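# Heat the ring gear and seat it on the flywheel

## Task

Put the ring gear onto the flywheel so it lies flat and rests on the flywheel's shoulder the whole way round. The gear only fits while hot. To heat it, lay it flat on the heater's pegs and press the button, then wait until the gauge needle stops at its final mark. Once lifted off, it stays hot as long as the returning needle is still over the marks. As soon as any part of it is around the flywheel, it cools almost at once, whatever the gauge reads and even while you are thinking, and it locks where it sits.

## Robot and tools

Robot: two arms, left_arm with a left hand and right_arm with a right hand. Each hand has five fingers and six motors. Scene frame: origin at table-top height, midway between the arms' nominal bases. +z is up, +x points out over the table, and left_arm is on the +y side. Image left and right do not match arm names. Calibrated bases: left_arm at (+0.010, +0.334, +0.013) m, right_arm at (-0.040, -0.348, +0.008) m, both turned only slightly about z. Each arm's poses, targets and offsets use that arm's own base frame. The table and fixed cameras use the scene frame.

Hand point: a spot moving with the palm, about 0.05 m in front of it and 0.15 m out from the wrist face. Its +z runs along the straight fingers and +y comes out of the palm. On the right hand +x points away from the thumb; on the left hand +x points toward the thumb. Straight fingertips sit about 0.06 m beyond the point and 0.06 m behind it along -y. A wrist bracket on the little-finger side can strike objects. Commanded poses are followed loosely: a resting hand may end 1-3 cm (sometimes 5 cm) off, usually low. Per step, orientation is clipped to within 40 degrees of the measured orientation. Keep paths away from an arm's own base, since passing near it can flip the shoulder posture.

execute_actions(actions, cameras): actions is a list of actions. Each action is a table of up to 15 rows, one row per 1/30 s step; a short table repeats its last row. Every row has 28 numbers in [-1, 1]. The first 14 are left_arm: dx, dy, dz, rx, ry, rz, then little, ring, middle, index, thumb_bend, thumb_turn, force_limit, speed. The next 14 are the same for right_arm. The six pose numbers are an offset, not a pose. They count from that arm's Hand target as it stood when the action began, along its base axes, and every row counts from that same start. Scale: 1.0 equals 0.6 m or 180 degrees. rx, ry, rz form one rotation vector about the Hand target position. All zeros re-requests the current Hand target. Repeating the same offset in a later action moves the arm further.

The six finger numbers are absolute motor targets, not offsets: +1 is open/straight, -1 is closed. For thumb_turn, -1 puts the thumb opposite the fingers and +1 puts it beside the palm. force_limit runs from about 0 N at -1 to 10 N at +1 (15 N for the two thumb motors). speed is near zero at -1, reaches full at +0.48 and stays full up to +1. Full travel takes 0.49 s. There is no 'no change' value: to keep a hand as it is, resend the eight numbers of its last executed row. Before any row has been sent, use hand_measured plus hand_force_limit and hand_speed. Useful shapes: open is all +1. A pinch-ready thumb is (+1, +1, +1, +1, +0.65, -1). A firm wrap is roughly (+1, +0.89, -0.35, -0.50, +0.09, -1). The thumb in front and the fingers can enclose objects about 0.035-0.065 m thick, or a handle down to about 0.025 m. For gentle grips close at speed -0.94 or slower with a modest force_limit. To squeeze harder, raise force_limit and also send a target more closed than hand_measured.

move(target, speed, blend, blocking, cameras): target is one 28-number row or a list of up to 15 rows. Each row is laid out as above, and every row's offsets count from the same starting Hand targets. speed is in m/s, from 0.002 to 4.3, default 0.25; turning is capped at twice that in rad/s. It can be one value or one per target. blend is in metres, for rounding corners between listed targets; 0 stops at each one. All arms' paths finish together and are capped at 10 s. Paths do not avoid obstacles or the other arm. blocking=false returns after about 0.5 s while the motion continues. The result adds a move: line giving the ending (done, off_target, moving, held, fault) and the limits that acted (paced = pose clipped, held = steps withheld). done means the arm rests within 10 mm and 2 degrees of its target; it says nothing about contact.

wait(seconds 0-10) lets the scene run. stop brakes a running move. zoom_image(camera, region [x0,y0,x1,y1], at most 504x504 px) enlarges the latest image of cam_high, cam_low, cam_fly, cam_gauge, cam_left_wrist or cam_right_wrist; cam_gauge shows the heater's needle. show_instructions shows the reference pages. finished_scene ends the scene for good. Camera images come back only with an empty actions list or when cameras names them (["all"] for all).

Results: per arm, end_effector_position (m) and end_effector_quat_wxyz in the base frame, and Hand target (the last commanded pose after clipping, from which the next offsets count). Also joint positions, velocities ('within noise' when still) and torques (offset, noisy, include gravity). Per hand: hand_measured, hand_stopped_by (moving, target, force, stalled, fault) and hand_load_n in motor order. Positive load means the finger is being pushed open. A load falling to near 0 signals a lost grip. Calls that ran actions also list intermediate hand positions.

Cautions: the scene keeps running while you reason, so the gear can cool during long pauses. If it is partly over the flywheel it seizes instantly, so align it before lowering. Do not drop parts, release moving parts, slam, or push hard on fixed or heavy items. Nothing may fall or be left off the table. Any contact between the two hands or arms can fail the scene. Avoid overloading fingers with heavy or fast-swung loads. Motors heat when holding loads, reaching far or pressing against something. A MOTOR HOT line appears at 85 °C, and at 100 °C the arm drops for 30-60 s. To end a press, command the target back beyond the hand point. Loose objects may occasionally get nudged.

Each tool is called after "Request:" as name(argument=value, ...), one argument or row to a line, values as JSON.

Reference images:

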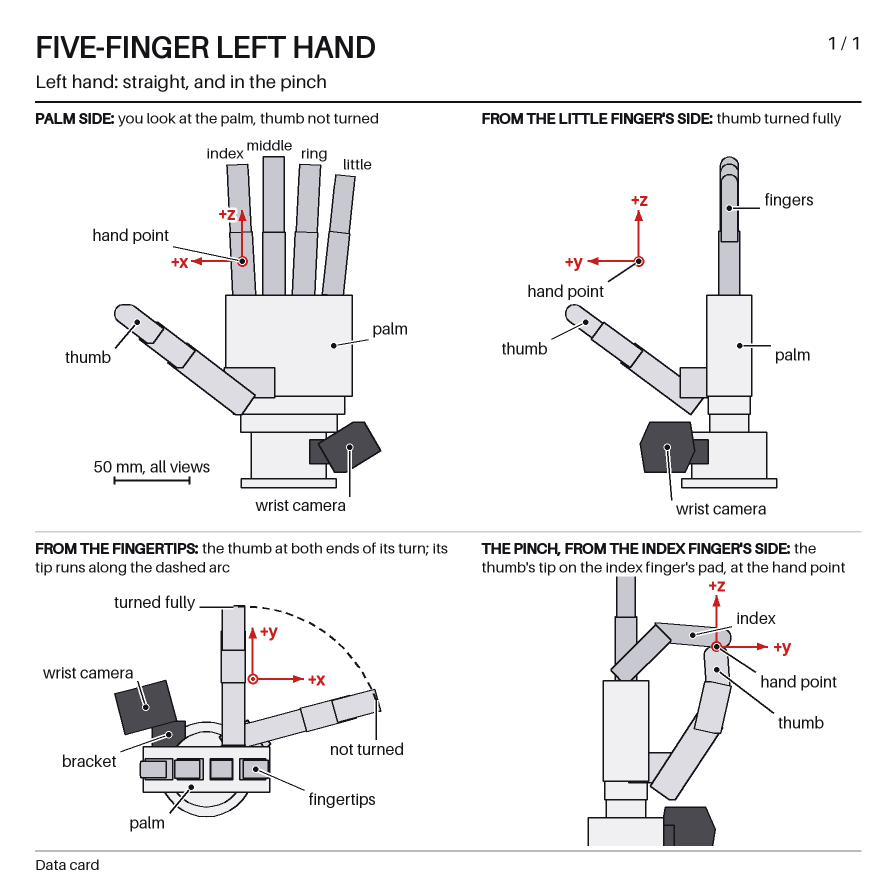

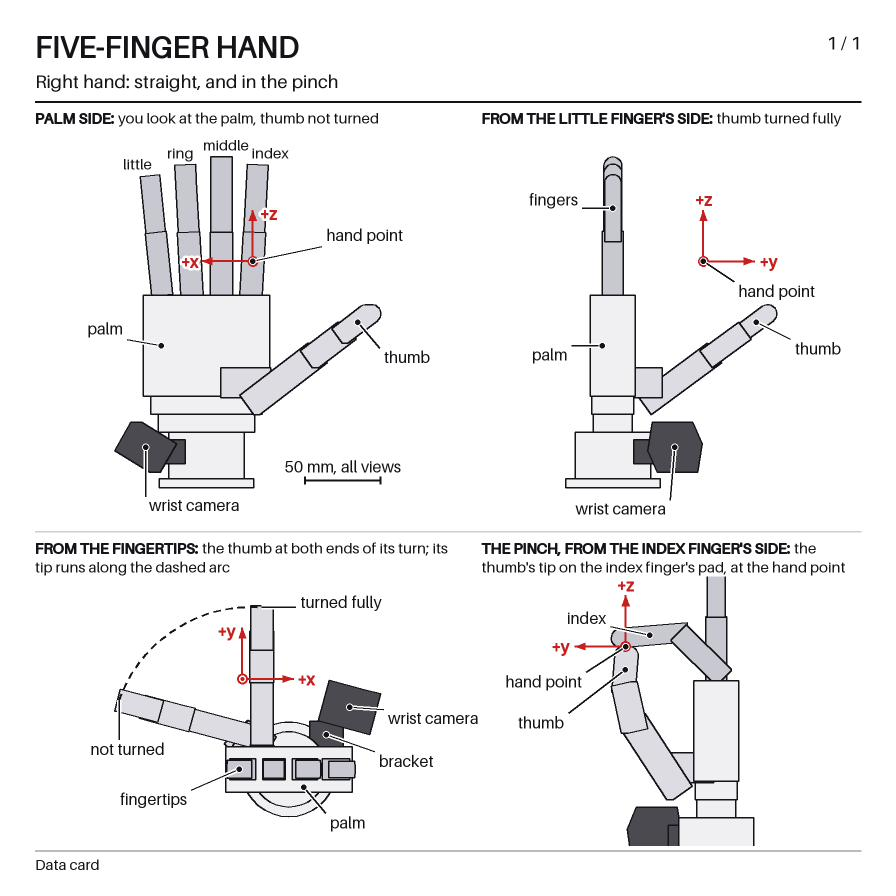

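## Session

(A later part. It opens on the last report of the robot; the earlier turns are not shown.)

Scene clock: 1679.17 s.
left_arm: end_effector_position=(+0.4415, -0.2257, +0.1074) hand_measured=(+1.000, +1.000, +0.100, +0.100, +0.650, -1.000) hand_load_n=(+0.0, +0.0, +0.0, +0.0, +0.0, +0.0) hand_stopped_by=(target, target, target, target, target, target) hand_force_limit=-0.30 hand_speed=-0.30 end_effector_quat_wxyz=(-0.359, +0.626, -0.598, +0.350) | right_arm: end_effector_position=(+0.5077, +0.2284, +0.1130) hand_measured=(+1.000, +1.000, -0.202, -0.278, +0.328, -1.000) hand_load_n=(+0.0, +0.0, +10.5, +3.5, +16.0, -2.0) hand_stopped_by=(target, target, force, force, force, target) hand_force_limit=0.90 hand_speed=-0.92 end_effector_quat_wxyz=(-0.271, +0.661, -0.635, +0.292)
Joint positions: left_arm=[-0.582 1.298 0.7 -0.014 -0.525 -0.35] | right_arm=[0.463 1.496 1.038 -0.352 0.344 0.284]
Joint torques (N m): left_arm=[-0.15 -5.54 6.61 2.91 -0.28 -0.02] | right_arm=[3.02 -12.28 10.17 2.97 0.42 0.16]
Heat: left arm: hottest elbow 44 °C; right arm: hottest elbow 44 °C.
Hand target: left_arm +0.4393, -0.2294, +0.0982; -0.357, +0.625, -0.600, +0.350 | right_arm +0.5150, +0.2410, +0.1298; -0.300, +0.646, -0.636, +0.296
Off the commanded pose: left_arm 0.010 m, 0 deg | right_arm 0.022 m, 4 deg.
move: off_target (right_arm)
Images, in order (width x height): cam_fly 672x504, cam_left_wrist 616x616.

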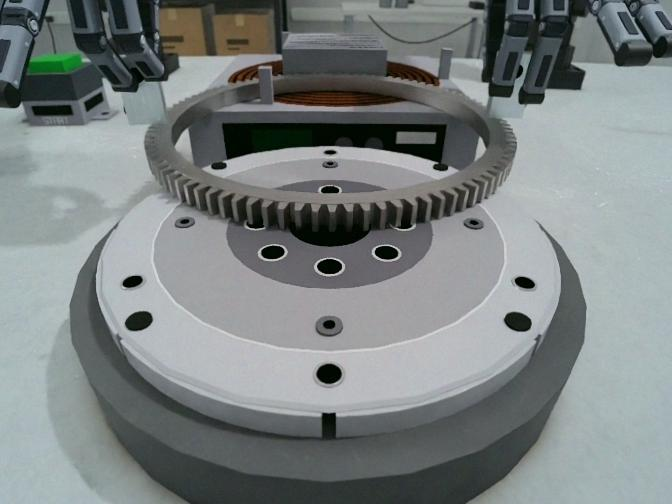

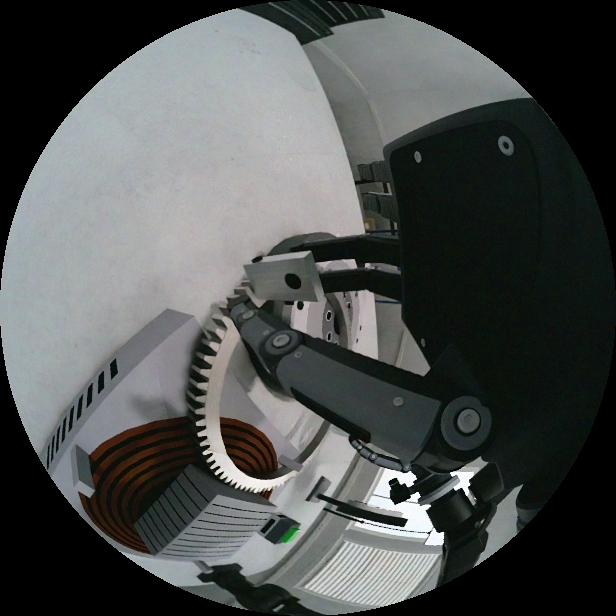

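Request:
move(
  target=[0,0,0,0,0,0,1,1,-0.3,-0.35,0.15,-1,-0.8,-0.9,0,0,0,0,0,0,1,1,-0.6,-0.7,-0.2,-1,0.9,-0.92],
  cameras=["cam_fly","cam_left_wrist"],
)

Request:
zoom_image(
  camera="cam_fly",
  region=[450, 10, 620, 140],
)

Request:
zoom_image(
  camera="cam_left_wrist",
  region=[200, 210, 380, 390],
)

Scene clock: 1701.67 s.
left_arm: end_effector_position=(+0.4422, -0.2258, +0.1074) hand_measured=(+1.000, +1.000, -0.094, -0.122, +0.172, -1.000) hand_load_n=(+0.0, +0.0, +0.0, +2.0, +2.0, +0.5) hand_stopped_by=(target, target, force, force, force, target) hand_force_limit=-0.80 hand_speed=-0.90 end_effector_quat_wxyz=(-0.360, +0.626, -0.597, +0.351) | right_arm: end_effector_position=(+0.5077, +0.2284, +0.1130) hand_measured=(+1.000, +1.000, -0.202, -0.278, +0.328, -1.000) hand_load_n=(+0.0, +0.0, +10.5, +3.5, +16.5, -2.0) hand_stopped_by=(target, target, force, force, force, target) hand_force_limit=0.90 hand_speed=-0.92 end_effector_quat_wxyz=(-0.271, +0.661, -0.635, +0.292)
Joint positions: left_arm=[-0.582 1.299 0.7 -0.011 -0.527 -0.35] | right_arm=[0.463 1.496 1.038 -0.352 0.344 0.284]
Joint torques (N m): left_arm=[-0.21 -5.42 6.63 2.8 -0.19 -0.03] | right_arm=[2.67 -12.28 10.24 3.11 0.43 0.19]
Heat: left arm: hottest elbow 41 °C; right arm: hottest elbow 42 °C.
Hand target: left_arm +0.4393, -0.2295, +0.0982; -0.357, +0.625, -0.600, +0.350 | right_arm +0.5150, +0.2410, +0.1297; -0.299, +0.646, -0.636, +0.296
Off the commanded pose: left_arm 0.010 m, 1 deg | right_arm 0.022 m, 4 deg.
move: off_target (right_arm)
Images, in order (width x height): cam_fly 672x504, cam_left_wrist 616x616.

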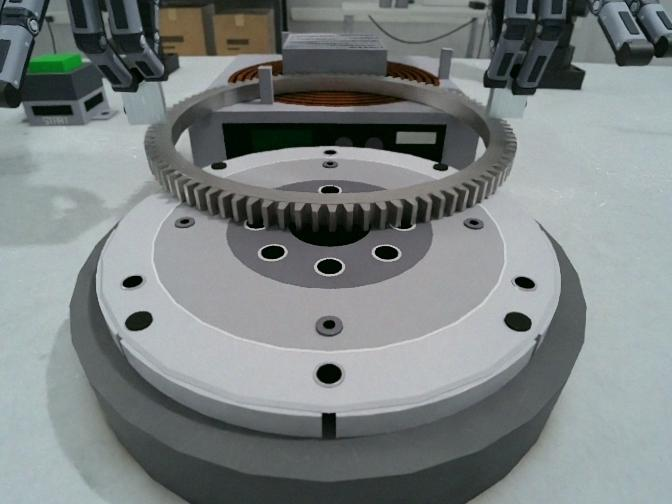

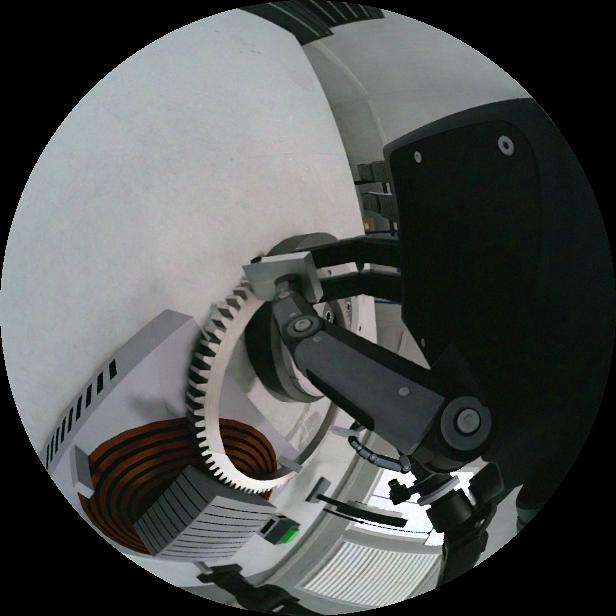

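Scaled by 2.965.

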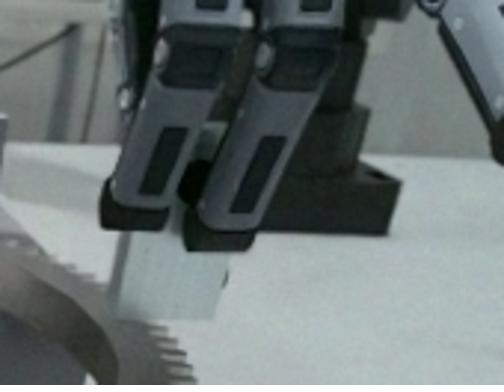

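Scaled by 2.800 from the camera's 616x616 image, which has a finer 880x880 frame.

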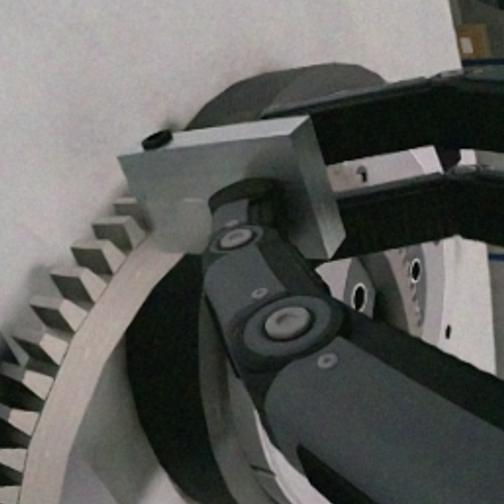

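Request:
move(
  target=[0,0,0,0,0,0,1,1,-0.6,-0.7,-0.2,-1,1.0,-0.92,0,0,0,0,0,0,1,1,-0.6,-0.7,-0.2,-1,0.9,-0.92],
  cameras=["cam_fly","cam_right_wrist"],
)

Request:
zoom_image(
  camera="cam_fly",
  region=[60, 10, 230, 140],
)

Scene clock: 1709.47 s.
left_arm: end_effector_position=(+0.4426, -0.2257, +0.1070) hand_measured=(+1.000, +1.000, -0.120, -0.140, +0.150, -1.000) hand_load_n=(+0.0, +0.0, +12.5, +10.5, +13.5, +1.0) hand_stopped_by=(target, target, force, force, force, target) hand_force_limit=1.00 hand_speed=-0.92 end_effector_quat_wxyz=(-0.360, +0.626, -0.596, +0.351) | right_arm: end_effector_position=(+0.5078, +0.2284, +0.1131) hand_measured=(+1.000, +1.000, -0.202, -0.278, +0.328, -1.000) hand_load_n=(+0.0, +0.0, +10.5, +3.5, +16.5, -2.0) hand_stopped_by=(target, target, force, force, force, target) hand_force_limit=0.90 hand_speed=-0.92 end_effector_quat_wxyz=(-0.272, +0.661, -0.635, +0.292)
Joint positions: left_arm=[-0.582 1.301 0.7 -0.009 -0.529 -0.351] | right_arm=[0.463 1.496 1.038 -0.352 0.344 0.284]
Joint torques (N m): left_arm=[-0.26 -5.54 6.6 2.71 -0.14 -0.03] | right_arm=[2.9 -12.57 10.22 3.11 0.44 0.15]
Heat: left arm: hottest elbow 40 °C; right arm: hottest elbow 41 °C.
Hand target: left_arm +0.4393, -0.2294, +0.0980; -0.357, +0.625, -0.600, +0.349 | right_arm +0.5150, +0.2410, +0.1297; -0.300, +0.646, -0.636, +0.296
Off the commanded pose: left_arm 0.010 m, 1 deg | right_arm 0.022 m, 4 deg.
move: off_target (right_arm)
Images, in order (width x height): cam_fly 672x504, cam_right_wrist 616x616.

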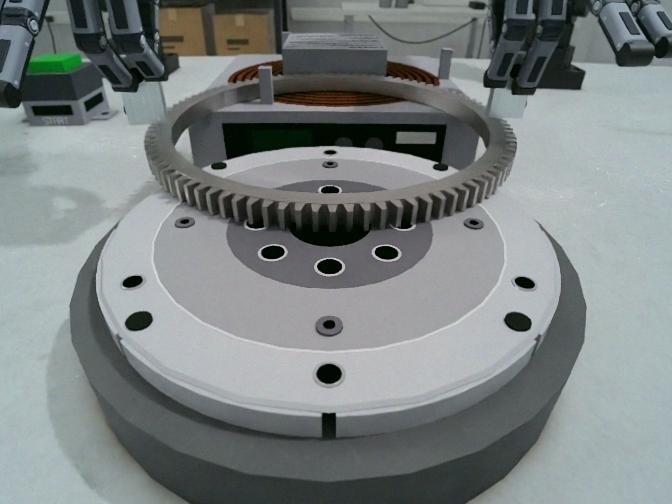

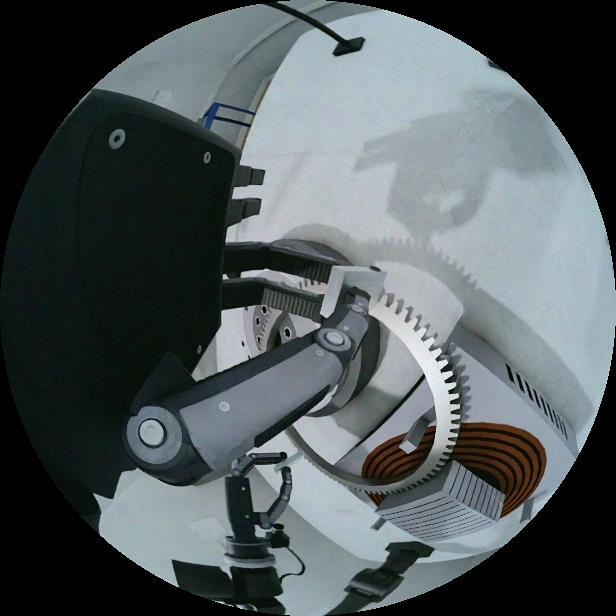

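Scaled by 2.965.

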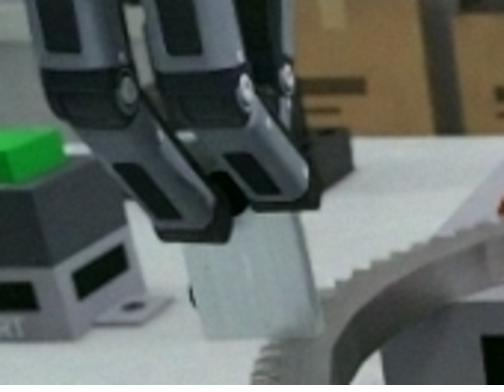

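Request:
move(
  target=[
    [0,0,0,0,0,0,1,1,-0.6,-0.7,-0.2,-1,1.0,-0.92,-0.0117,-0.0207,-0.0312,0,0,0,1,1,-0.6,-0.7,-0.2,-1,0.9,-0.92],
    [0,0,0,0,0,0,1,1,-0.6,-0.7,-0.2,-1,1.0,-0.92,-0.0117,-0.0207,-0.0312,0,0,0,1,1,0.1,0.1,0.65,-1,-0.3,-0.6],
    [0,0,0,0,0,0,1,1,-0.6,-0.7,-0.2,-1,1.0,-0.92,-0.0083,-0.02,0.0538,0,-0.0556,0,1,1,0.1,0.1,0.65,-1,-0.3,-0.6],
    [0,0,0,0,0,0,1,1,-0.6,-0.7,-0.2,-1,1.0,-0.92,-0.0083,-0.02,-0.0295,0,-0.0556,0,1,1,0.1,0.1,0.65,-1,-0.3,-0.6],
  ],
  speed=[0.05,0.05,0.1,0.1],
  cameras=["cam_fly","cam_right_wrist"],
)

Request:
zoom_image(
  camera="cam_fly",
  region=[60, 10, 230, 140],
)

Request:
zoom_image(
  camera="cam_right_wrist",
  region=[236, 210, 416, 390],
)

Scene clock: 1725.70 s.
left_arm: end_effector_position=(+0.4426, -0.2256, +0.1070) hand_measured=(+1.000, +1.000, -0.120, -0.140, +0.150, -1.000) hand_load_n=(+0.0, +0.0, +12.5, +10.5, +14.0, +1.0) hand_stopped_by=(target, target, force, force, force, target) hand_force_limit=1.00 hand_speed=-0.92 end_effector_quat_wxyz=(-0.360, +0.626, -0.596, +0.351) | right_arm: end_effector_position=(+0.5112, +0.2235, +0.1150) hand_measured=(+1.000, +1.000, +0.100, +0.100, +0.650, -1.000) hand_load_n=(+0.0, +0.0, +0.0, +0.0, +0.0, +0.0) hand_stopped_by=(target, target, target, target, target, target) hand_force_limit=-0.30 hand_speed=-0.60 end_effector_quat_wxyz=(-0.352, +0.614, -0.614, +0.350)
Joint positions: left_arm=[-0.582 1.301 0.7 -0.009 -0.529 -0.351] | right_arm=[0.475 1.438 0.861 -0.007 0.402 0.256]
Joint torques (N m): left_arm=[-0.21 -5.54 6.6 2.67 -0.11 -0.03] | right_arm=[2.78 -9.41 8.73 2.59 0.51 -0.1]
Heat: left arm: hottest elbow 39 °C; right arm: hottest elbow 40 °C.
Hand target: left_arm +0.4393, -0.2294, +0.0980; -0.357, +0.625, -0.600, +0.349 | right_arm +0.5101, +0.2289, +0.1122; -0.354, +0.618, -0.608, +0.352
Off the commanded pose: left_arm 0.010 m, 1 deg | right_arm 0.006 m, 1 deg.
move: done
Images, in order (width x height): cam_fly 672x504, cam_right_wrist 616x616.

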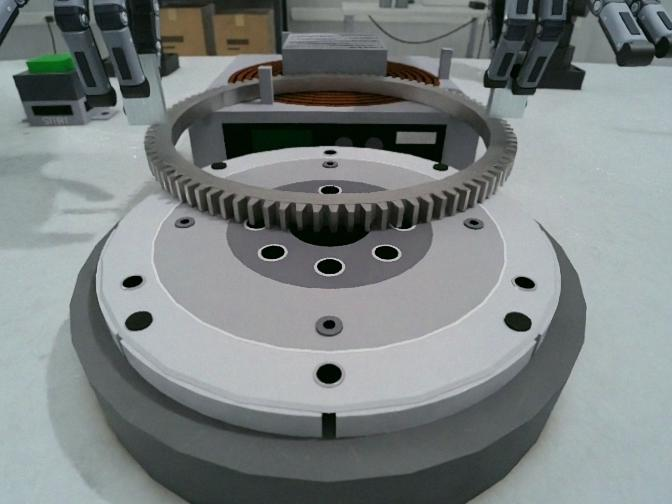

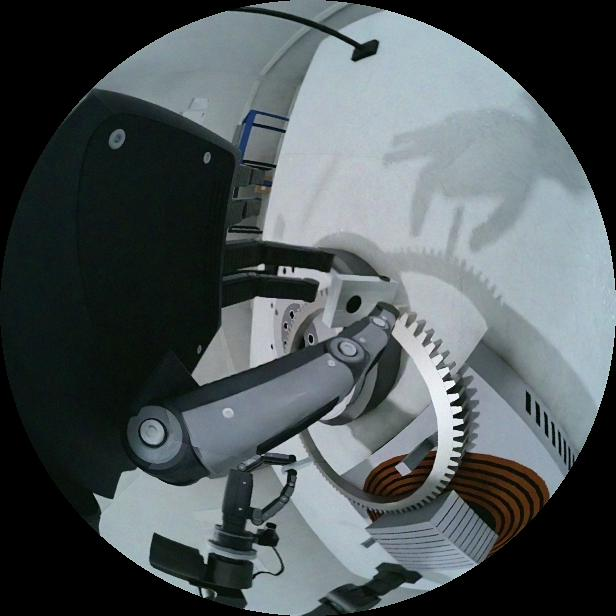

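Scaled by 2.965.

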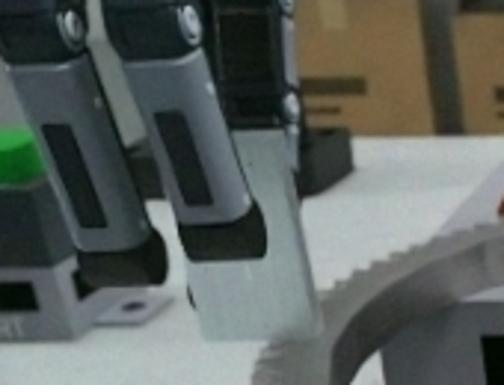

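Scaled by 2.800 from the camera's 616x616 image, which has a finer 880x880 frame.

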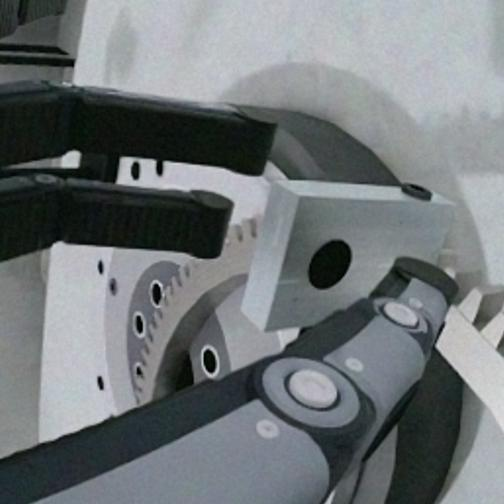

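Request:
move(
  target=[
    [0,0,0,0,0,0,1,1,-0.6,-0.7,-0.2,-1,1.0,-0.92,-0.002,0.016,0.0833,0,0,0,1,1,0.1,0.1,0.65,-1,-0.3,-0.6],
    [0,0,0,0,0,0,1,1,-0.6,-0.7,-0.2,-1,1.0,-0.92,-0.002,0.016,0,0,0,0,1,1,0.1,0.1,0.65,-1,-0.3,-0.6],
  ],
  speed=0.1,
  cameras=["cam_fly","cam_right_wrist"],
)

Request:
zoom_image(
  camera="cam_fly",
  region=[60, 10, 230, 140],
)

Scene clock: 1740.83 s.
left_arm: end_effector_position=(+0.4426, -0.2256, +0.1070) hand_measured=(+1.000, +1.000, -0.120, -0.140, +0.150, -1.000) hand_load_n=(+0.0, +0.0, +12.5, +10.0, +14.0, +1.0) hand_stopped_by=(target, target, force, force, force, target) hand_force_limit=1.00 hand_speed=-0.92 end_effector_quat_wxyz=(-0.360, +0.626, -0.596, +0.351) | right_arm: end_effector_position=(+0.5108, +0.2329, +0.1166) hand_measured=(+1.000, +1.000, +0.100, +0.100, +0.650, -1.000) hand_load_n=(+0.0, +0.0, +0.0, +0.0, +0.0, +0.0) hand_stopped_by=(target, target, target, target, target, target) hand_force_limit=-0.30 hand_speed=-0.60 end_effector_quat_wxyz=(-0.351, +0.617, -0.610, +0.352)
Joint positions: left_arm=[-0.582 1.301 0.7 -0.009 -0.529 -0.351] | right_arm=[0.496 1.446 0.874 -0.014 0.42 0.256]
Joint torques (N m): left_arm=[-0.09 -5.66 6.64 2.73 -0.12 -0.02] | right_arm=[2.78 -9.05 8.62 2.67 0.52 0.02]
Heat: left arm: hottest elbow 38 °C; right arm: hottest elbow 38 °C.
Hand target: left_arm +0.4393, -0.2294, +0.0980; -0.357, +0.625, -0.600, +0.349 | right_arm +0.5089, +0.2384, +0.1119; -0.354, +0.618, -0.608, +0.352
Off the commanded pose: left_arm 0.010 m, 1 deg | right_arm 0.007 m, 0 deg.
move: done
Images, in order (width x height): cam_fly 672x504, cam_right_wrist 616x616.

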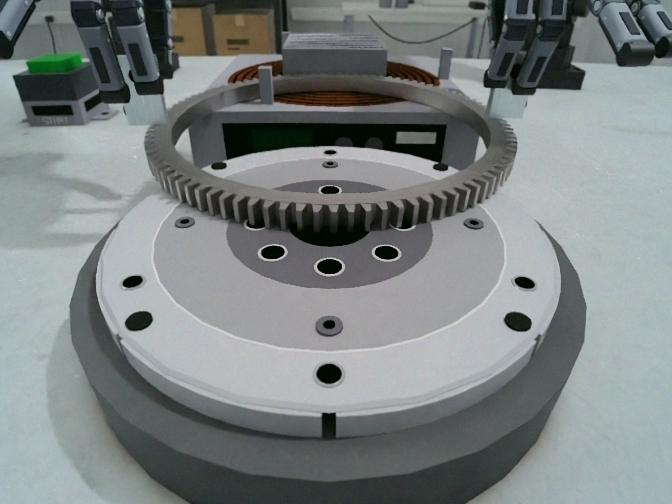

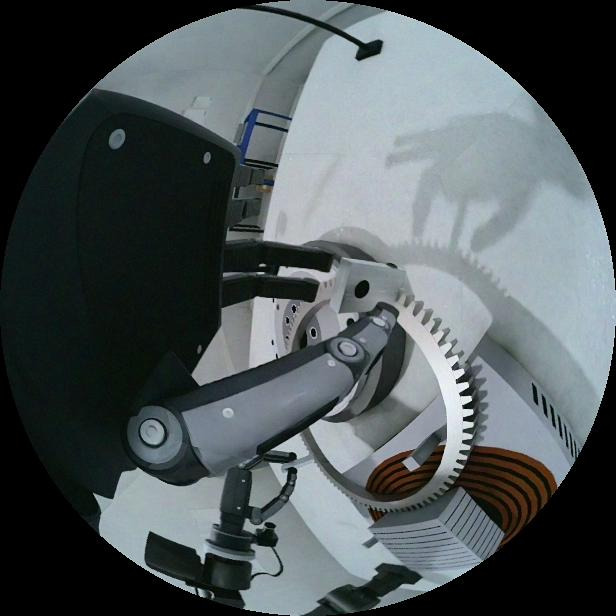

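Scaled by 2.965.

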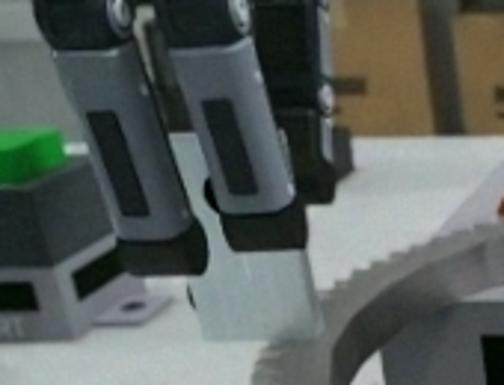

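Request:
move(
  target=[
    [0,0,0,0,0,0,1,1,-0.6,-0.7,-0.2,-1,1.0,-0.92,0,0.0045,0.0833,0,0,0,1,1,0.1,0.1,0.65,-1,-0.3,-0.6],
    [0,0,0,0,0,0,1,1,-0.6,-0.7,-0.2,-1,1.0,-0.92,0,0.0045,0,0,0,0,1,1,0.1,0.1,0.65,-1,-0.3,-0.6],
    [0,0,0,0,0,0,1,1,-0.6,-0.7,-0.2,-1,1.0,-0.92,0,0.0045,0,0,0,0,1,1,-0.3,-0.35,0.15,-1,-0.8,-0.9],
  ],
  speed=0.1,
  cameras=["cam_fly","cam_right_wrist"],
)

Request:
zoom_image(
  camera="cam_fly",
  region=[60, 10, 230, 140],
)

Request:
zoom_image(
  camera="cam_right_wrist",
  region=[236, 210, 416, 390],
)

Scene clock: 1750.83 s.
left_arm: end_effector_position=(+0.4426, -0.2256, +0.1070) hand_measured=(+1.000, +1.000, -0.120, -0.140, +0.150, -1.000) hand_load_n=(-0.5, +0.0, +12.0, +10.5, +14.0, +1.0) hand_stopped_by=(target, target, force, force, force, target) hand_force_limit=1.00 hand_speed=-0.92 end_effector_quat_wxyz=(-0.360, +0.626, -0.596, +0.351) | right_arm: end_effector_position=(+0.5114, +0.2354, +0.1168) hand_measured=(+1.000, +1.000, -0.262, -0.350, +0.460, -1.000) hand_load_n=(+0.0, +0.0, +2.5, +0.0, +1.5, +0.0) hand_stopped_by=(target, target, force, target, force, target) hand_force_limit=-0.80 hand_speed=-0.90 end_effector_quat_wxyz=(-0.351, +0.618, -0.609, +0.353)
Joint positions: left_arm=[-0.582 1.301 0.7 -0.009 -0.529 -0.351] | right_arm=[0.501 1.45 0.879 -0.015 0.424 0.256]
Joint torques (N m): left_arm=[-0.15 -5.66 6.61 2.73 -0.13 -0.02] | right_arm=[2.67 -9.47 8.42 2.5 0.51 0.03]
Heat: left arm: hottest elbow 38 °C; right arm: hottest elbow 38 °C.
Hand target: left_arm +0.4393, -0.2294, +0.0980; -0.357, +0.625, -0.600, +0.349 | right_arm +0.5090, +0.2412, +0.1121; -0.354, +0.618, -0.608, +0.352
Off the commanded pose: left_arm 0.010 m, 1 deg | right_arm 0.008 m, 0 deg.
move: done
Images, in order (width x height): cam_fly 672x504, cam_right_wrist 616x616.

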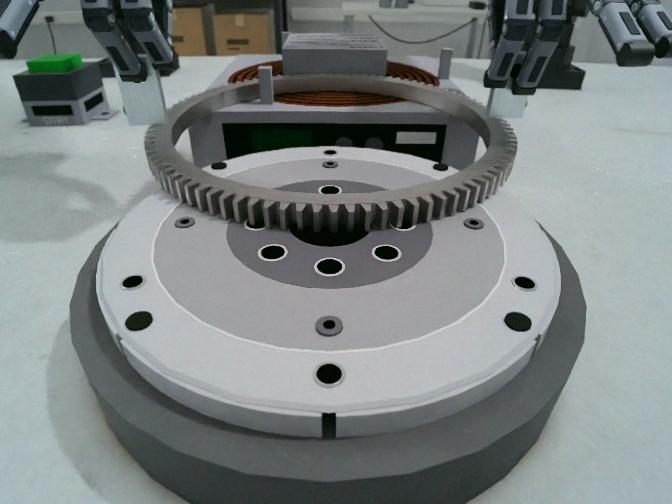

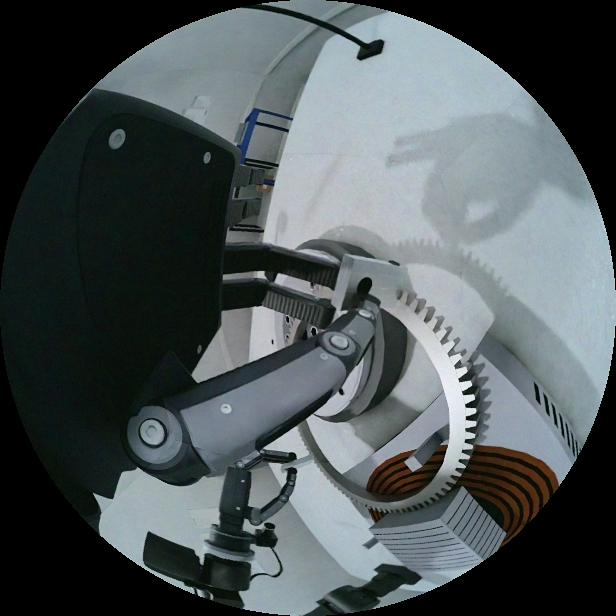

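Scaled by 2.965.

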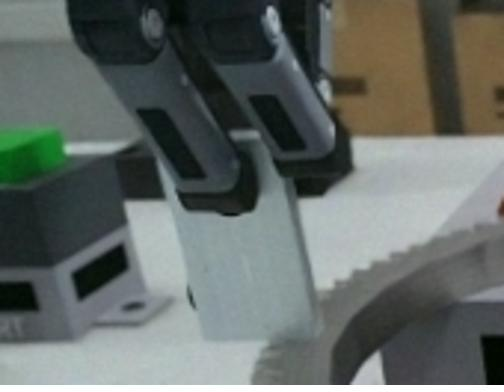

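Scaled by 2.800 from the camera's 616x616 image, which has a finer 880x880 frame.

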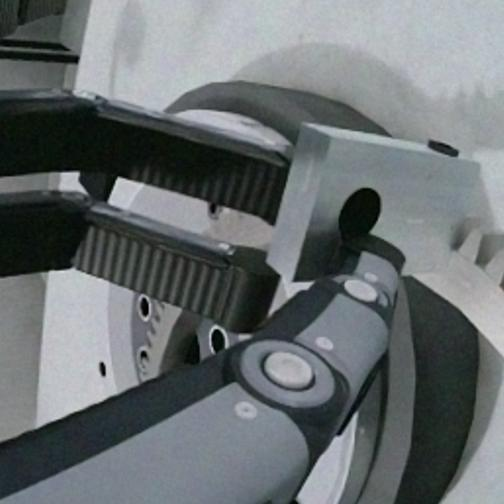

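Request:
move(
  target=[
    [0,0,0,0,0,0,1,1,-0.6,-0.7,-0.2,-1,1.0,-0.92,0,0,0,0,0,0,1,1,0.1,0.1,0.65,-1,-0.3,-0.6],
    [0,0,0,0,0,0,1,1,-0.6,-0.7,-0.2,-1,1.0,-0.92,-0.0082,-0.0082,0.0833,0,0,0,1,1,0.1,0.1,0.65,-1,-0.3,-0.6],
    [0,0,0,0,0,0,1,1,-0.6,-0.7,-0.2,-1,1.0,-0.92,-0.0082,-0.0082,-0.0097,0,0,0,1,1,0.1,0.1,0.65,-1,-0.3,-0.6],
    [0,0,0,0,0,0,1,1,-0.6,-0.7,-0.2,-1,1.0,-0.92,-0.0082,-0.0082,-0.0097,0,0,0,1,1,-0.3,-0.35,0.15,-1,-0.8,-0.9],
  ],
  speed=0.1,
  cameras=["cam_fly","cam_right_wrist"],
)

Request:
zoom_image(
  camera="cam_fly",
  region=[60, 10, 230, 140],
)

Request:
zoom_image(
  camera="cam_right_wrist",
  region=[236, 210, 416, 390],
)

Scene clock: 1767.57 s.
left_arm: end_effector_position=(+0.4426, -0.2256, +0.1070) hand_measured=(+1.000, +1.000, -0.120, -0.140, +0.150, -1.000) hand_load_n=(+0.0, +0.0, +12.5, +10.5, +14.0, +1.0) hand_stopped_by=(target, target, force, force, force, target) hand_force_limit=1.00 hand_speed=-0.92 end_effector_quat_wxyz=(-0.360, +0.626, -0.596, +0.351) | right_arm: end_effector_position=(+0.5043, +0.2317, +0.1084) hand_measured=(+1.000, +1.000, -0.160, -0.224, +0.312, -1.000) hand_load_n=(+0.0, +0.0, +1.0, +1.5, +2.0, +0.0) hand_stopped_by=(target, target, force, force, force, target) hand_force_limit=-0.80 hand_speed=-0.90 end_effector_quat_wxyz=(-0.350, +0.619, -0.609, +0.353)
Joint positions: left_arm=[-0.582 1.301 0.7 -0.009 -0.529 -0.351] | right_arm=[0.502 1.444 0.848 0.007 0.424 0.256]
Joint torques (N m): left_arm=[0.03 -5.71 6.6 2.71 -0.12 -0.02] | right_arm=[2.61 -9.23 8.7 2.5 0.35 0.03]
Heat: left arm: hottest elbow 37 °C; right arm: hottest elbow 37 °C.
Hand target: left_arm +0.4393, -0.2294, +0.0980; -0.357, +0.625, -0.600, +0.349 | right_arm +0.5039, +0.2364, +0.1063; -0.354, +0.618, -0.608, +0.352
Off the commanded pose: left_arm 0.010 m, 1 deg | right_arm 0.005 m, 1 deg.
move: done
Images, in order (width x height): cam_fly 672x504, cam_right_wrist 616x616.

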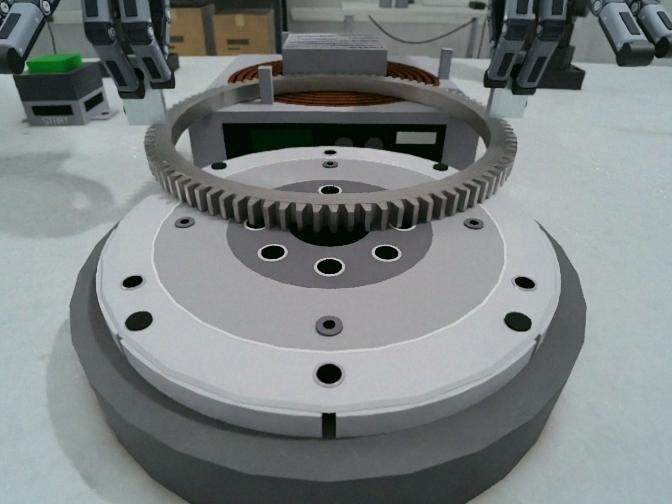

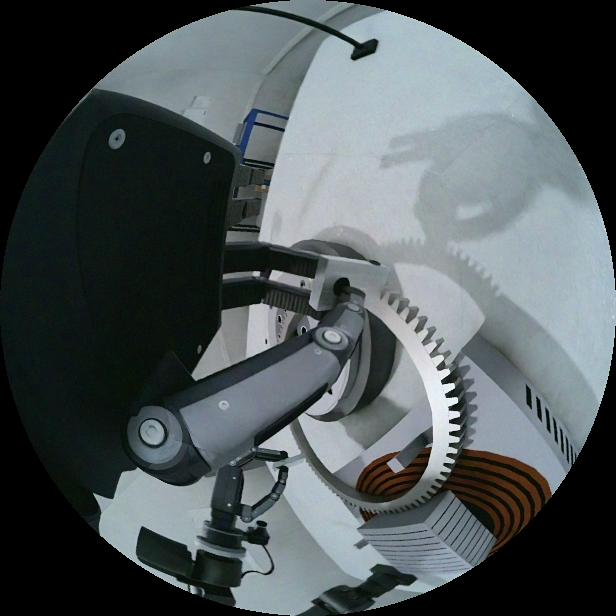

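Scaled by 2.965.

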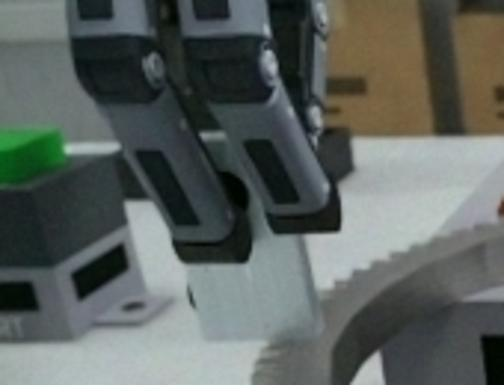

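Scaled by 2.800 from the camera's 616x616 image, which has a finer 880x880 frame.

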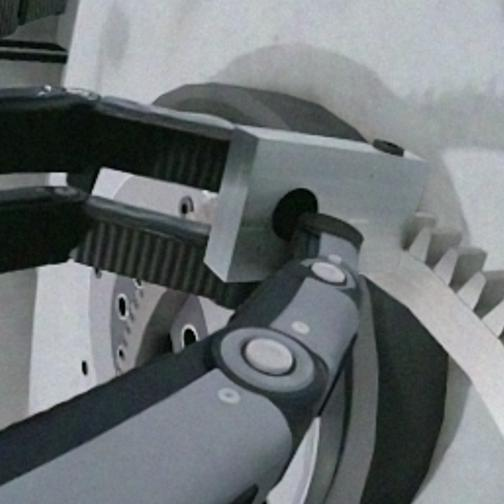

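Request:
move(
  target=[
    [0,0,0,0,0,0,1,1,-0.6,-0.7,-0.2,-1,1.0,-0.92,0,0,0,0,0,0,1,1,0.1,0.1,0.65,-1,-0.3,-0.6],
    [0,0,0,0,0,0,1,1,-0.6,-0.7,-0.2,-1,1.0,-0.92,0,-0.004,0.0833,0,0,0,1,1,0.1,0.1,0.65,-1,-0.3,-0.6],
    [0,0,0,0,0,0,1,1,-0.6,-0.7,-0.2,-1,1.0,-0.92,0,-0.004,0,0,0,0,1,1,0.1,0.1,0.65,-1,-0.3,-0.6],
    [0,0,0,0,0,0,1,1,-0.6,-0.7,-0.2,-1,1.0,-0.92,0,-0.004,0,0,0,0,1,1,-0.3,-0.35,0.15,-1,-0.8,-0.9],
  ],
  speed=0.1,
  cameras=["cam_fly"],
)

Request:
zoom_image(
  camera="cam_fly",
  region=[60, 10, 230, 140],
)

Scene clock: 1778.73 s.
left_arm: end_effector_position=(+0.4426, -0.2256, +0.1070) hand_measured=(+1.000, +1.000, -0.120, -0.140, +0.150, -1.000) hand_load_n=(+0.0, +0.0, +12.5, +10.5, +14.0, +1.5) hand_stopped_by=(target, target, force, force, force, target) hand_force_limit=1.00 hand_speed=-0.92 end_effector_quat_wxyz=(-0.360, +0.626, -0.596, +0.351) | right_arm: end_effector_position=(+0.5058, +0.2325, +0.1126) hand_measured=(+1.000, +1.000, -0.178, -0.252, +0.350, -1.000) hand_load_n=(+0.0, -0.5, +0.0, +1.5, +1.5, +0.0) hand_stopped_by=(target, target, force, force, force, target) hand_force_limit=-0.80 hand_speed=-0.90 end_effector_quat_wxyz=(-0.354, +0.616, -0.608, +0.354)
Joint positions: left_arm=[-0.582 1.301 0.7 -0.009 -0.529 -0.351] | right_arm=[0.502 1.44 0.851 0.01 0.424 0.256]
Joint torques (N m): left_arm=[-0.09 -5.77 6.64 2.73 -0.12 -0.02] | right_arm=[2.02 -9.29 8.25 2.48 0.16 -0.02]
Heat: left arm: hottest elbow 37 °C; right arm: hottest elbow 36 °C.
Hand target: left_arm +0.4393, -0.2294, +0.0980; -0.357, +0.625, -0.600, +0.349 | right_arm +0.5039, +0.2339, +0.1062; -0.354, +0.618, -0.608, +0.352
Off the commanded pose: left_arm 0.010 m, 1 deg | right_arm 0.007 m, 0 deg.
move: done
Images, in order (width x height): cam_fly 672x504.

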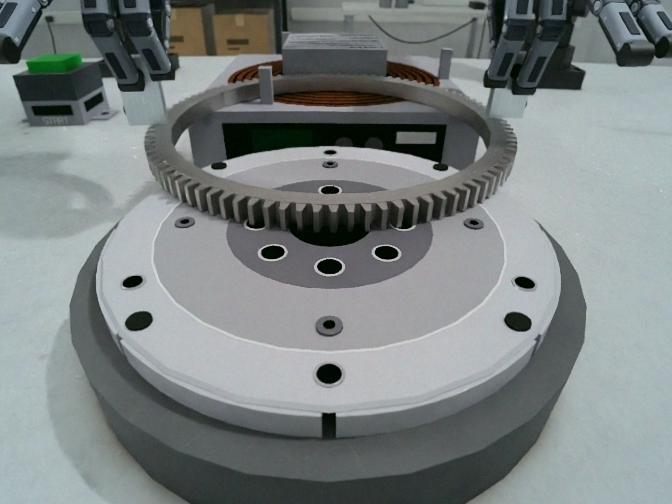

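Scaled by 2.965.

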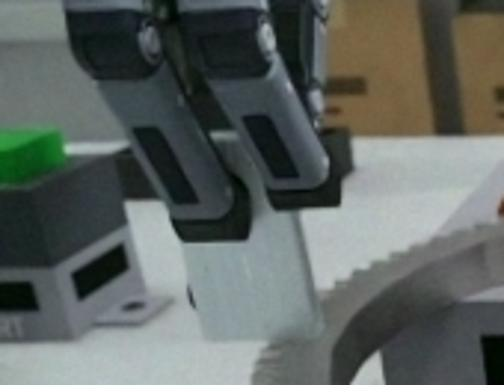

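Request:
move(
  target=[
    [0,0,0,0,0,0,1,1,-0.6,-0.7,-0.2,-1,1.0,-0.92,0,0,0,0,0,0,1,1,0.1,0.1,0.65,-1,-0.3,-0.6],
    [0,0,0,0,0,0,1,1,-0.6,-0.7,-0.2,-1,1.0,-0.92,0,-0.05,0.0833,0,0,0,1,1,0.1,0.1,0.65,-1,-0.3,-0.6],
    [0,0,0,0,0,0,1,1,-0.6,-0.7,-0.2,-1,1.0,-0.92,0,0.0018,0.0833,0,0,0,1,1,0.1,0.1,0.65,-1,-0.3,-0.6],
    [0,0,0,0,0,0,1,1,-0.6,-0.7,-0.2,-1,1.0,-0.92,0,0.0018,-0.002,0,0,0,1,1,0.1,0.1,0.65,-1,-0.3,-0.6],
    [0,0,0,0,0,0,1,1,-0.6,-0.7,-0.2,-1,1.0,-0.92,0,0.0018,-0.002,0,0,0,1,1,-0.3,-0.35,0.15,-1,-0.8,-0.9],
  ],
  speed=0.1,
  cameras=["cam_fly"],
)

Request:
zoom_image(
  camera="cam_fly",
  region=[60, 10, 230, 140],
)

Scene clock: 1793.60 s.
left_arm: end_effector_position=(+0.4426, -0.2256, +0.1070) hand_measured=(+1.000, +1.000, -0.120, -0.140, +0.150, -1.000) hand_load_n=(+0.0, +0.0, +12.5, +10.0, +13.5, +1.0) hand_stopped_by=(target, target, force, force, force, target) hand_force_limit=1.00 hand_speed=-0.92 end_effector_quat_wxyz=(-0.360, +0.626, -0.596, +0.351) | right_arm: end_effector_position=(+0.5058, +0.2311, +0.1107) hand_measured=(+1.000, +1.000, -0.168, -0.244, +0.340, -1.000) hand_load_n=(+0.0, +0.0, +0.0, +1.0, +2.0, -0.5) hand_stopped_by=(target, target, force, force, force, target) hand_force_limit=-0.80 hand_speed=-0.90 end_effector_quat_wxyz=(-0.353, +0.618, -0.608, +0.353)
Joint positions: left_arm=[-0.582 1.301 0.7 -0.009 -0.529 -0.351] | right_arm=[0.498 1.442 0.848 0.013 0.419 0.253]
Joint torques (N m): left_arm=[-0.03 -5.54 6.6 2.7 -0.12 -0.03] | right_arm=[2.26 -9.41 8.59 2.43 0.5 0.01]
Heat: left arm: hottest elbow 37 °C; right arm: hottest elbow 36 °C.
Hand target: left_arm +0.4393, -0.2294, +0.0980; -0.357, +0.625, -0.600, +0.349 | right_arm +0.5039, +0.2350, +0.1050; -0.354, +0.618, -0.608, +0.351
Off the commanded pose: left_arm 0.010 m, 1 deg | right_arm 0.007 m, 0 deg.
move: done
Images, in order (width x height): cam_fly 672x504.

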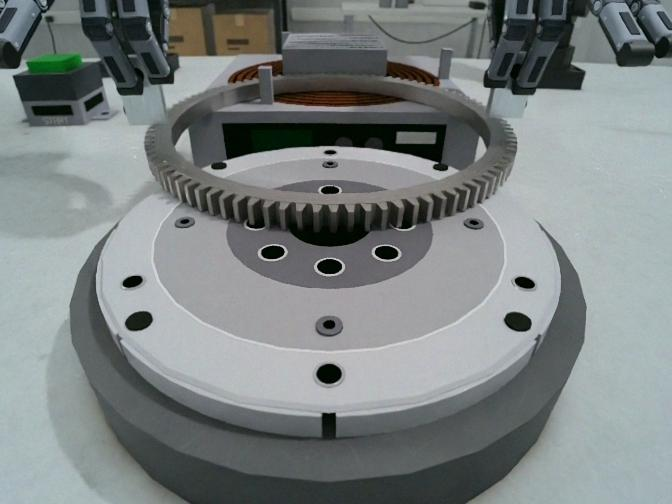

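Scaled by 2.965.

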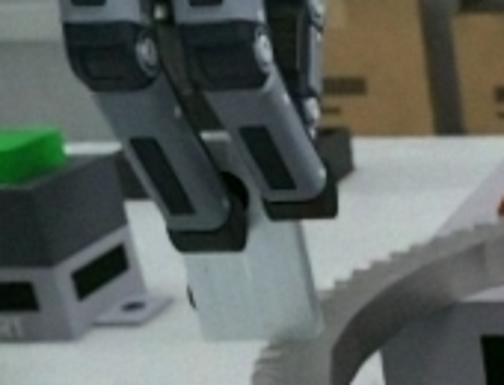

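Request:
move(
  target=[
    [0,0,0,0,0,0,1,1,-0.6,-0.7,-0.2,-1,1.0,-0.92,0,0,0,0,0,0,1,1,0.1,0.1,0.65,-1,-0.3,-0.6],
    [0,0,0,0,0,0,1,1,-0.6,-0.7,-0.2,-1,1.0,-0.92,0,-0.05,0.0833,0,0,0,1,1,0.1,0.1,0.65,-1,-0.3,-0.6],
    [0,0,0,0,0,0,1,1,-0.6,-0.7,-0.2,-1,1.0,-0.92,0,-0.003,0.0833,0,0,0,1,1,0.1,0.1,0.65,-1,-0.3,-0.6],
    [0,0,0,0,0,0,1,1,-0.6,-0.7,-0.2,-1,1.0,-0.92,0,-0.003,-0.001,0,0,0,1,1,0.1,0.1,0.65,-1,-0.3,-0.6],
    [0,0,0,0,0,0,1,1,-0.6,-0.7,-0.2,-1,1.0,-0.92,0,-0.003,-0.001,0,0,0,1,1,-0.3,-0.35,0.15,-1,-0.8,-0.9],
  ],
  speed=0.1,
  cameras=["cam_fly"],
)

Request:
zoom_image(
  camera="cam_fly",
  region=[60, 10, 230, 140],
)

Scene clock: 1810.47 s.
left_arm: end_effector_position=(+0.4426, -0.2256, +0.1070) hand_measured=(+1.000, +1.000, -0.120, -0.140, +0.150, -1.000) hand_load_n=(+0.0, +0.0, +12.5, +10.5, +14.0, +1.0) hand_stopped_by=(target, target, force, force, force, target) hand_force_limit=1.00 hand_speed=-0.92 end_effector_quat_wxyz=(-0.360, +0.626, -0.596, +0.351) | right_arm: end_effector_position=(+0.5060, +0.2289, +0.1101) hand_measured=(+1.000, +1.000, -0.168, -0.244, +0.344, -1.000) hand_load_n=(+0.0, +0.0, +0.0, +0.5, +1.0, +0.0) hand_stopped_by=(target, target, force, force, force, target) hand_force_limit=-0.80 hand_speed=-0.90 end_effector_quat_wxyz=(-0.353, +0.617, -0.608, +0.353)
Joint positions: left_arm=[-0.582 1.301 0.7 -0.009 -0.529 -0.351] | right_arm=[0.493 1.44 0.845 0.016 0.416 0.251]
Joint torques (N m): left_arm=[-0.21 -5.66 6.57 2.73 -0.12 -0.03] | right_arm=[2.32 -9 8.57 2.44 0.51 0.03]
Heat: left arm: hottest elbow 37 °C; right arm: hottest elbow 36 °C.
Hand target: left_arm +0.4393, -0.2294, +0.0980; -0.357, +0.625, -0.600, +0.349 | right_arm +0.5040, +0.2331, +0.1045; -0.354, +0.618, -0.608, +0.352
Off the commanded pose: left_arm 0.010 m, 1 deg | right_arm 0.007 m, 0 deg.
move: done
Images, in order (width x height): cam_fly 672x504.

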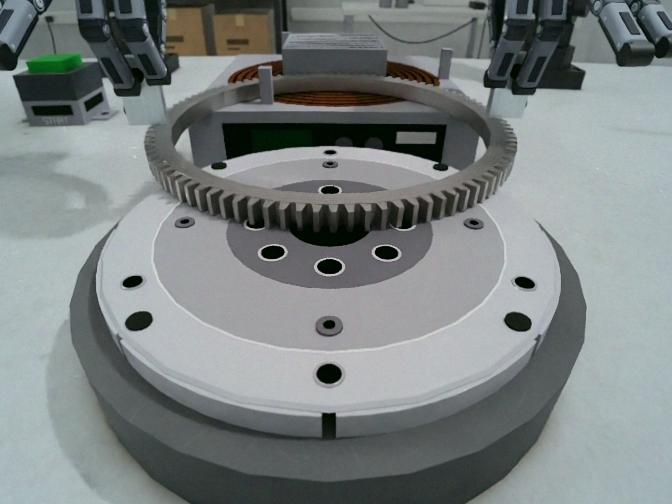

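Scaled by 2.965.

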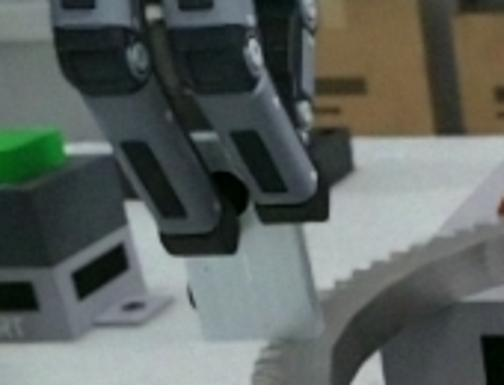

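Request:
move(
  target=[0,0,0,0,0,0,1,1,-0.6,-0.7,-0.2,-1,1.0,-0.92,0,0,0,0,0,0,1,1,-0.6,-0.7,-0.2,-1,1.0,-0.92],
)

Scene clock: 1814.00 s.
left_arm: end_effector_position=(+0.4426, -0.2256, +0.1070) hand_measured=(+1.000, +1.000, -0.120, -0.140, +0.150, -1.000) hand_load_n=(+0.0, +0.0, +12.5, +10.5, +13.5, +1.0) hand_stopped_by=(target, target, force, force, force, target) hand_force_limit=1.00 hand_speed=-0.92 end_effector_quat_wxyz=(-0.360, +0.626, -0.596, +0.351) | right_arm: end_effector_position=(+0.5063, +0.2291, +0.1097) hand_measured=(+1.000, +1.000, -0.206, -0.270, +0.314, -1.000) hand_load_n=(+0.0, +0.0, +11.5, +10.0, +13.5, +0.0) hand_stopped_by=(target, target, force, force, force, target) hand_force_limit=1.00 hand_speed=-0.92 end_effector_quat_wxyz=(-0.353, +0.617, -0.608, +0.353)
Joint positions: left_arm=[-0.582 1.301 0.7 -0.009 -0.529 -0.351] | right_arm=[0.493 1.442 0.845 0.018 0.416 0.252]
Joint torques (N m): left_arm=[-0.26 -5.66 6.61 2.7 -0.12 -0.02] | right_arm=[2.55 -9.52 8.4 2.56 0.5 0.02]
Heat: left arm: hottest elbow 37 °C; right arm: hottest elbow 36 °C.
Hand target: left_arm +0.4393, -0.2294, +0.0980; -0.357, +0.625, -0.600, +0.349 | right_arm +0.5040, +0.2331, +0.1045; -0.354, +0.618, -0.608, +0.352
Off the commanded pose: left_arm 0.010 m, 1 deg | right_arm 0.007 m, 0 deg.
move: done

Request:
move(
  target=[0.025,0,0.0833,0,-0.01,0,1,1,-0.6,-0.7,-0.2,-1,1.0,-0.92,0.0333,0,0.0933,0,-0.02,0,1,1,-0.6,-0.7,-0.2,-1,1.0,-0.92],
  speed=0.04,
  cameras=["cam_fly"],
)

Scene clock: 1823.17 s.
left_arm: end_effector_position=(+0.4416, -0.2259, +0.1116) hand_measured=(+1.000, +1.000, -0.120, -0.140, +0.150, -1.000) hand_load_n=(+0.0, -0.5, +15.5, +12.0, +17.0, +2.5) hand_stopped_by=(target, target, force, force, force, target) hand_force_limit=1.00 hand_speed=-0.92 end_effector_quat_wxyz=(-0.356, +0.627, -0.604, +0.340) | right_arm: end_effector_position=(+0.5051, +0.2281, +0.1106) hand_measured=(+1.000, +1.000, -0.206, -0.270, +0.314, -1.000) hand_load_n=(-0.5, +0.0, +13.0, +9.5, +14.0, +0.5) hand_stopped_by=(target, target, force, force, force, target) hand_force_limit=1.00 hand_speed=-0.92 end_effector_quat_wxyz=(-0.345, +0.623, -0.607, +0.352)
Joint positions: left_arm=[-0.581 1.295 0.725 -0.067 -0.523 -0.351] | right_arm=[0.493 1.44 0.856 -0.013 0.416 0.245]
Joint torques (N m): left_arm=[0.91 -9.35 11.11 1.11 -0.3 0.24] | right_arm=[1.32 -13.1 14.27 1.2 0.78 -0.21]
Heat: left arm: hottest elbow 37 °C; right arm: hottest elbow 35 °C.
Hand target: left_arm +0.4543, -0.2294, +0.1480; -0.366, +0.619, -0.595, +0.359 | right_arm +0.5239, +0.2331, +0.1603; -0.373, +0.607, -0.596, +0.371
Off the commanded pose: left_arm 0.039 m, 3 deg | right_arm 0.054 m, 4 deg.
move: off_target (left_arm, right_arm)
Images, in order (width x height): cam_fly 672x504.

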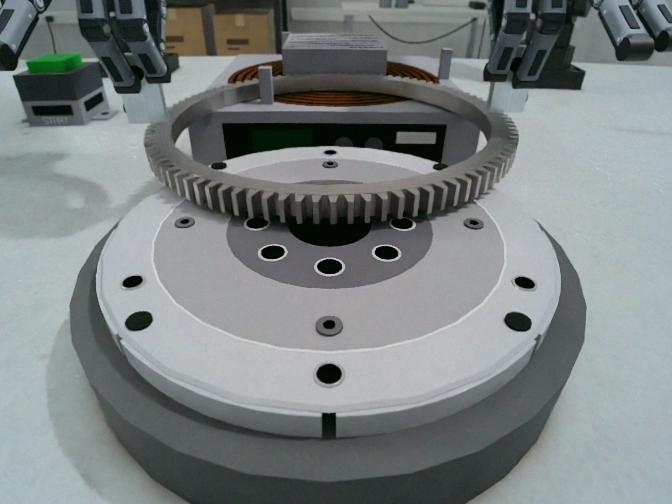

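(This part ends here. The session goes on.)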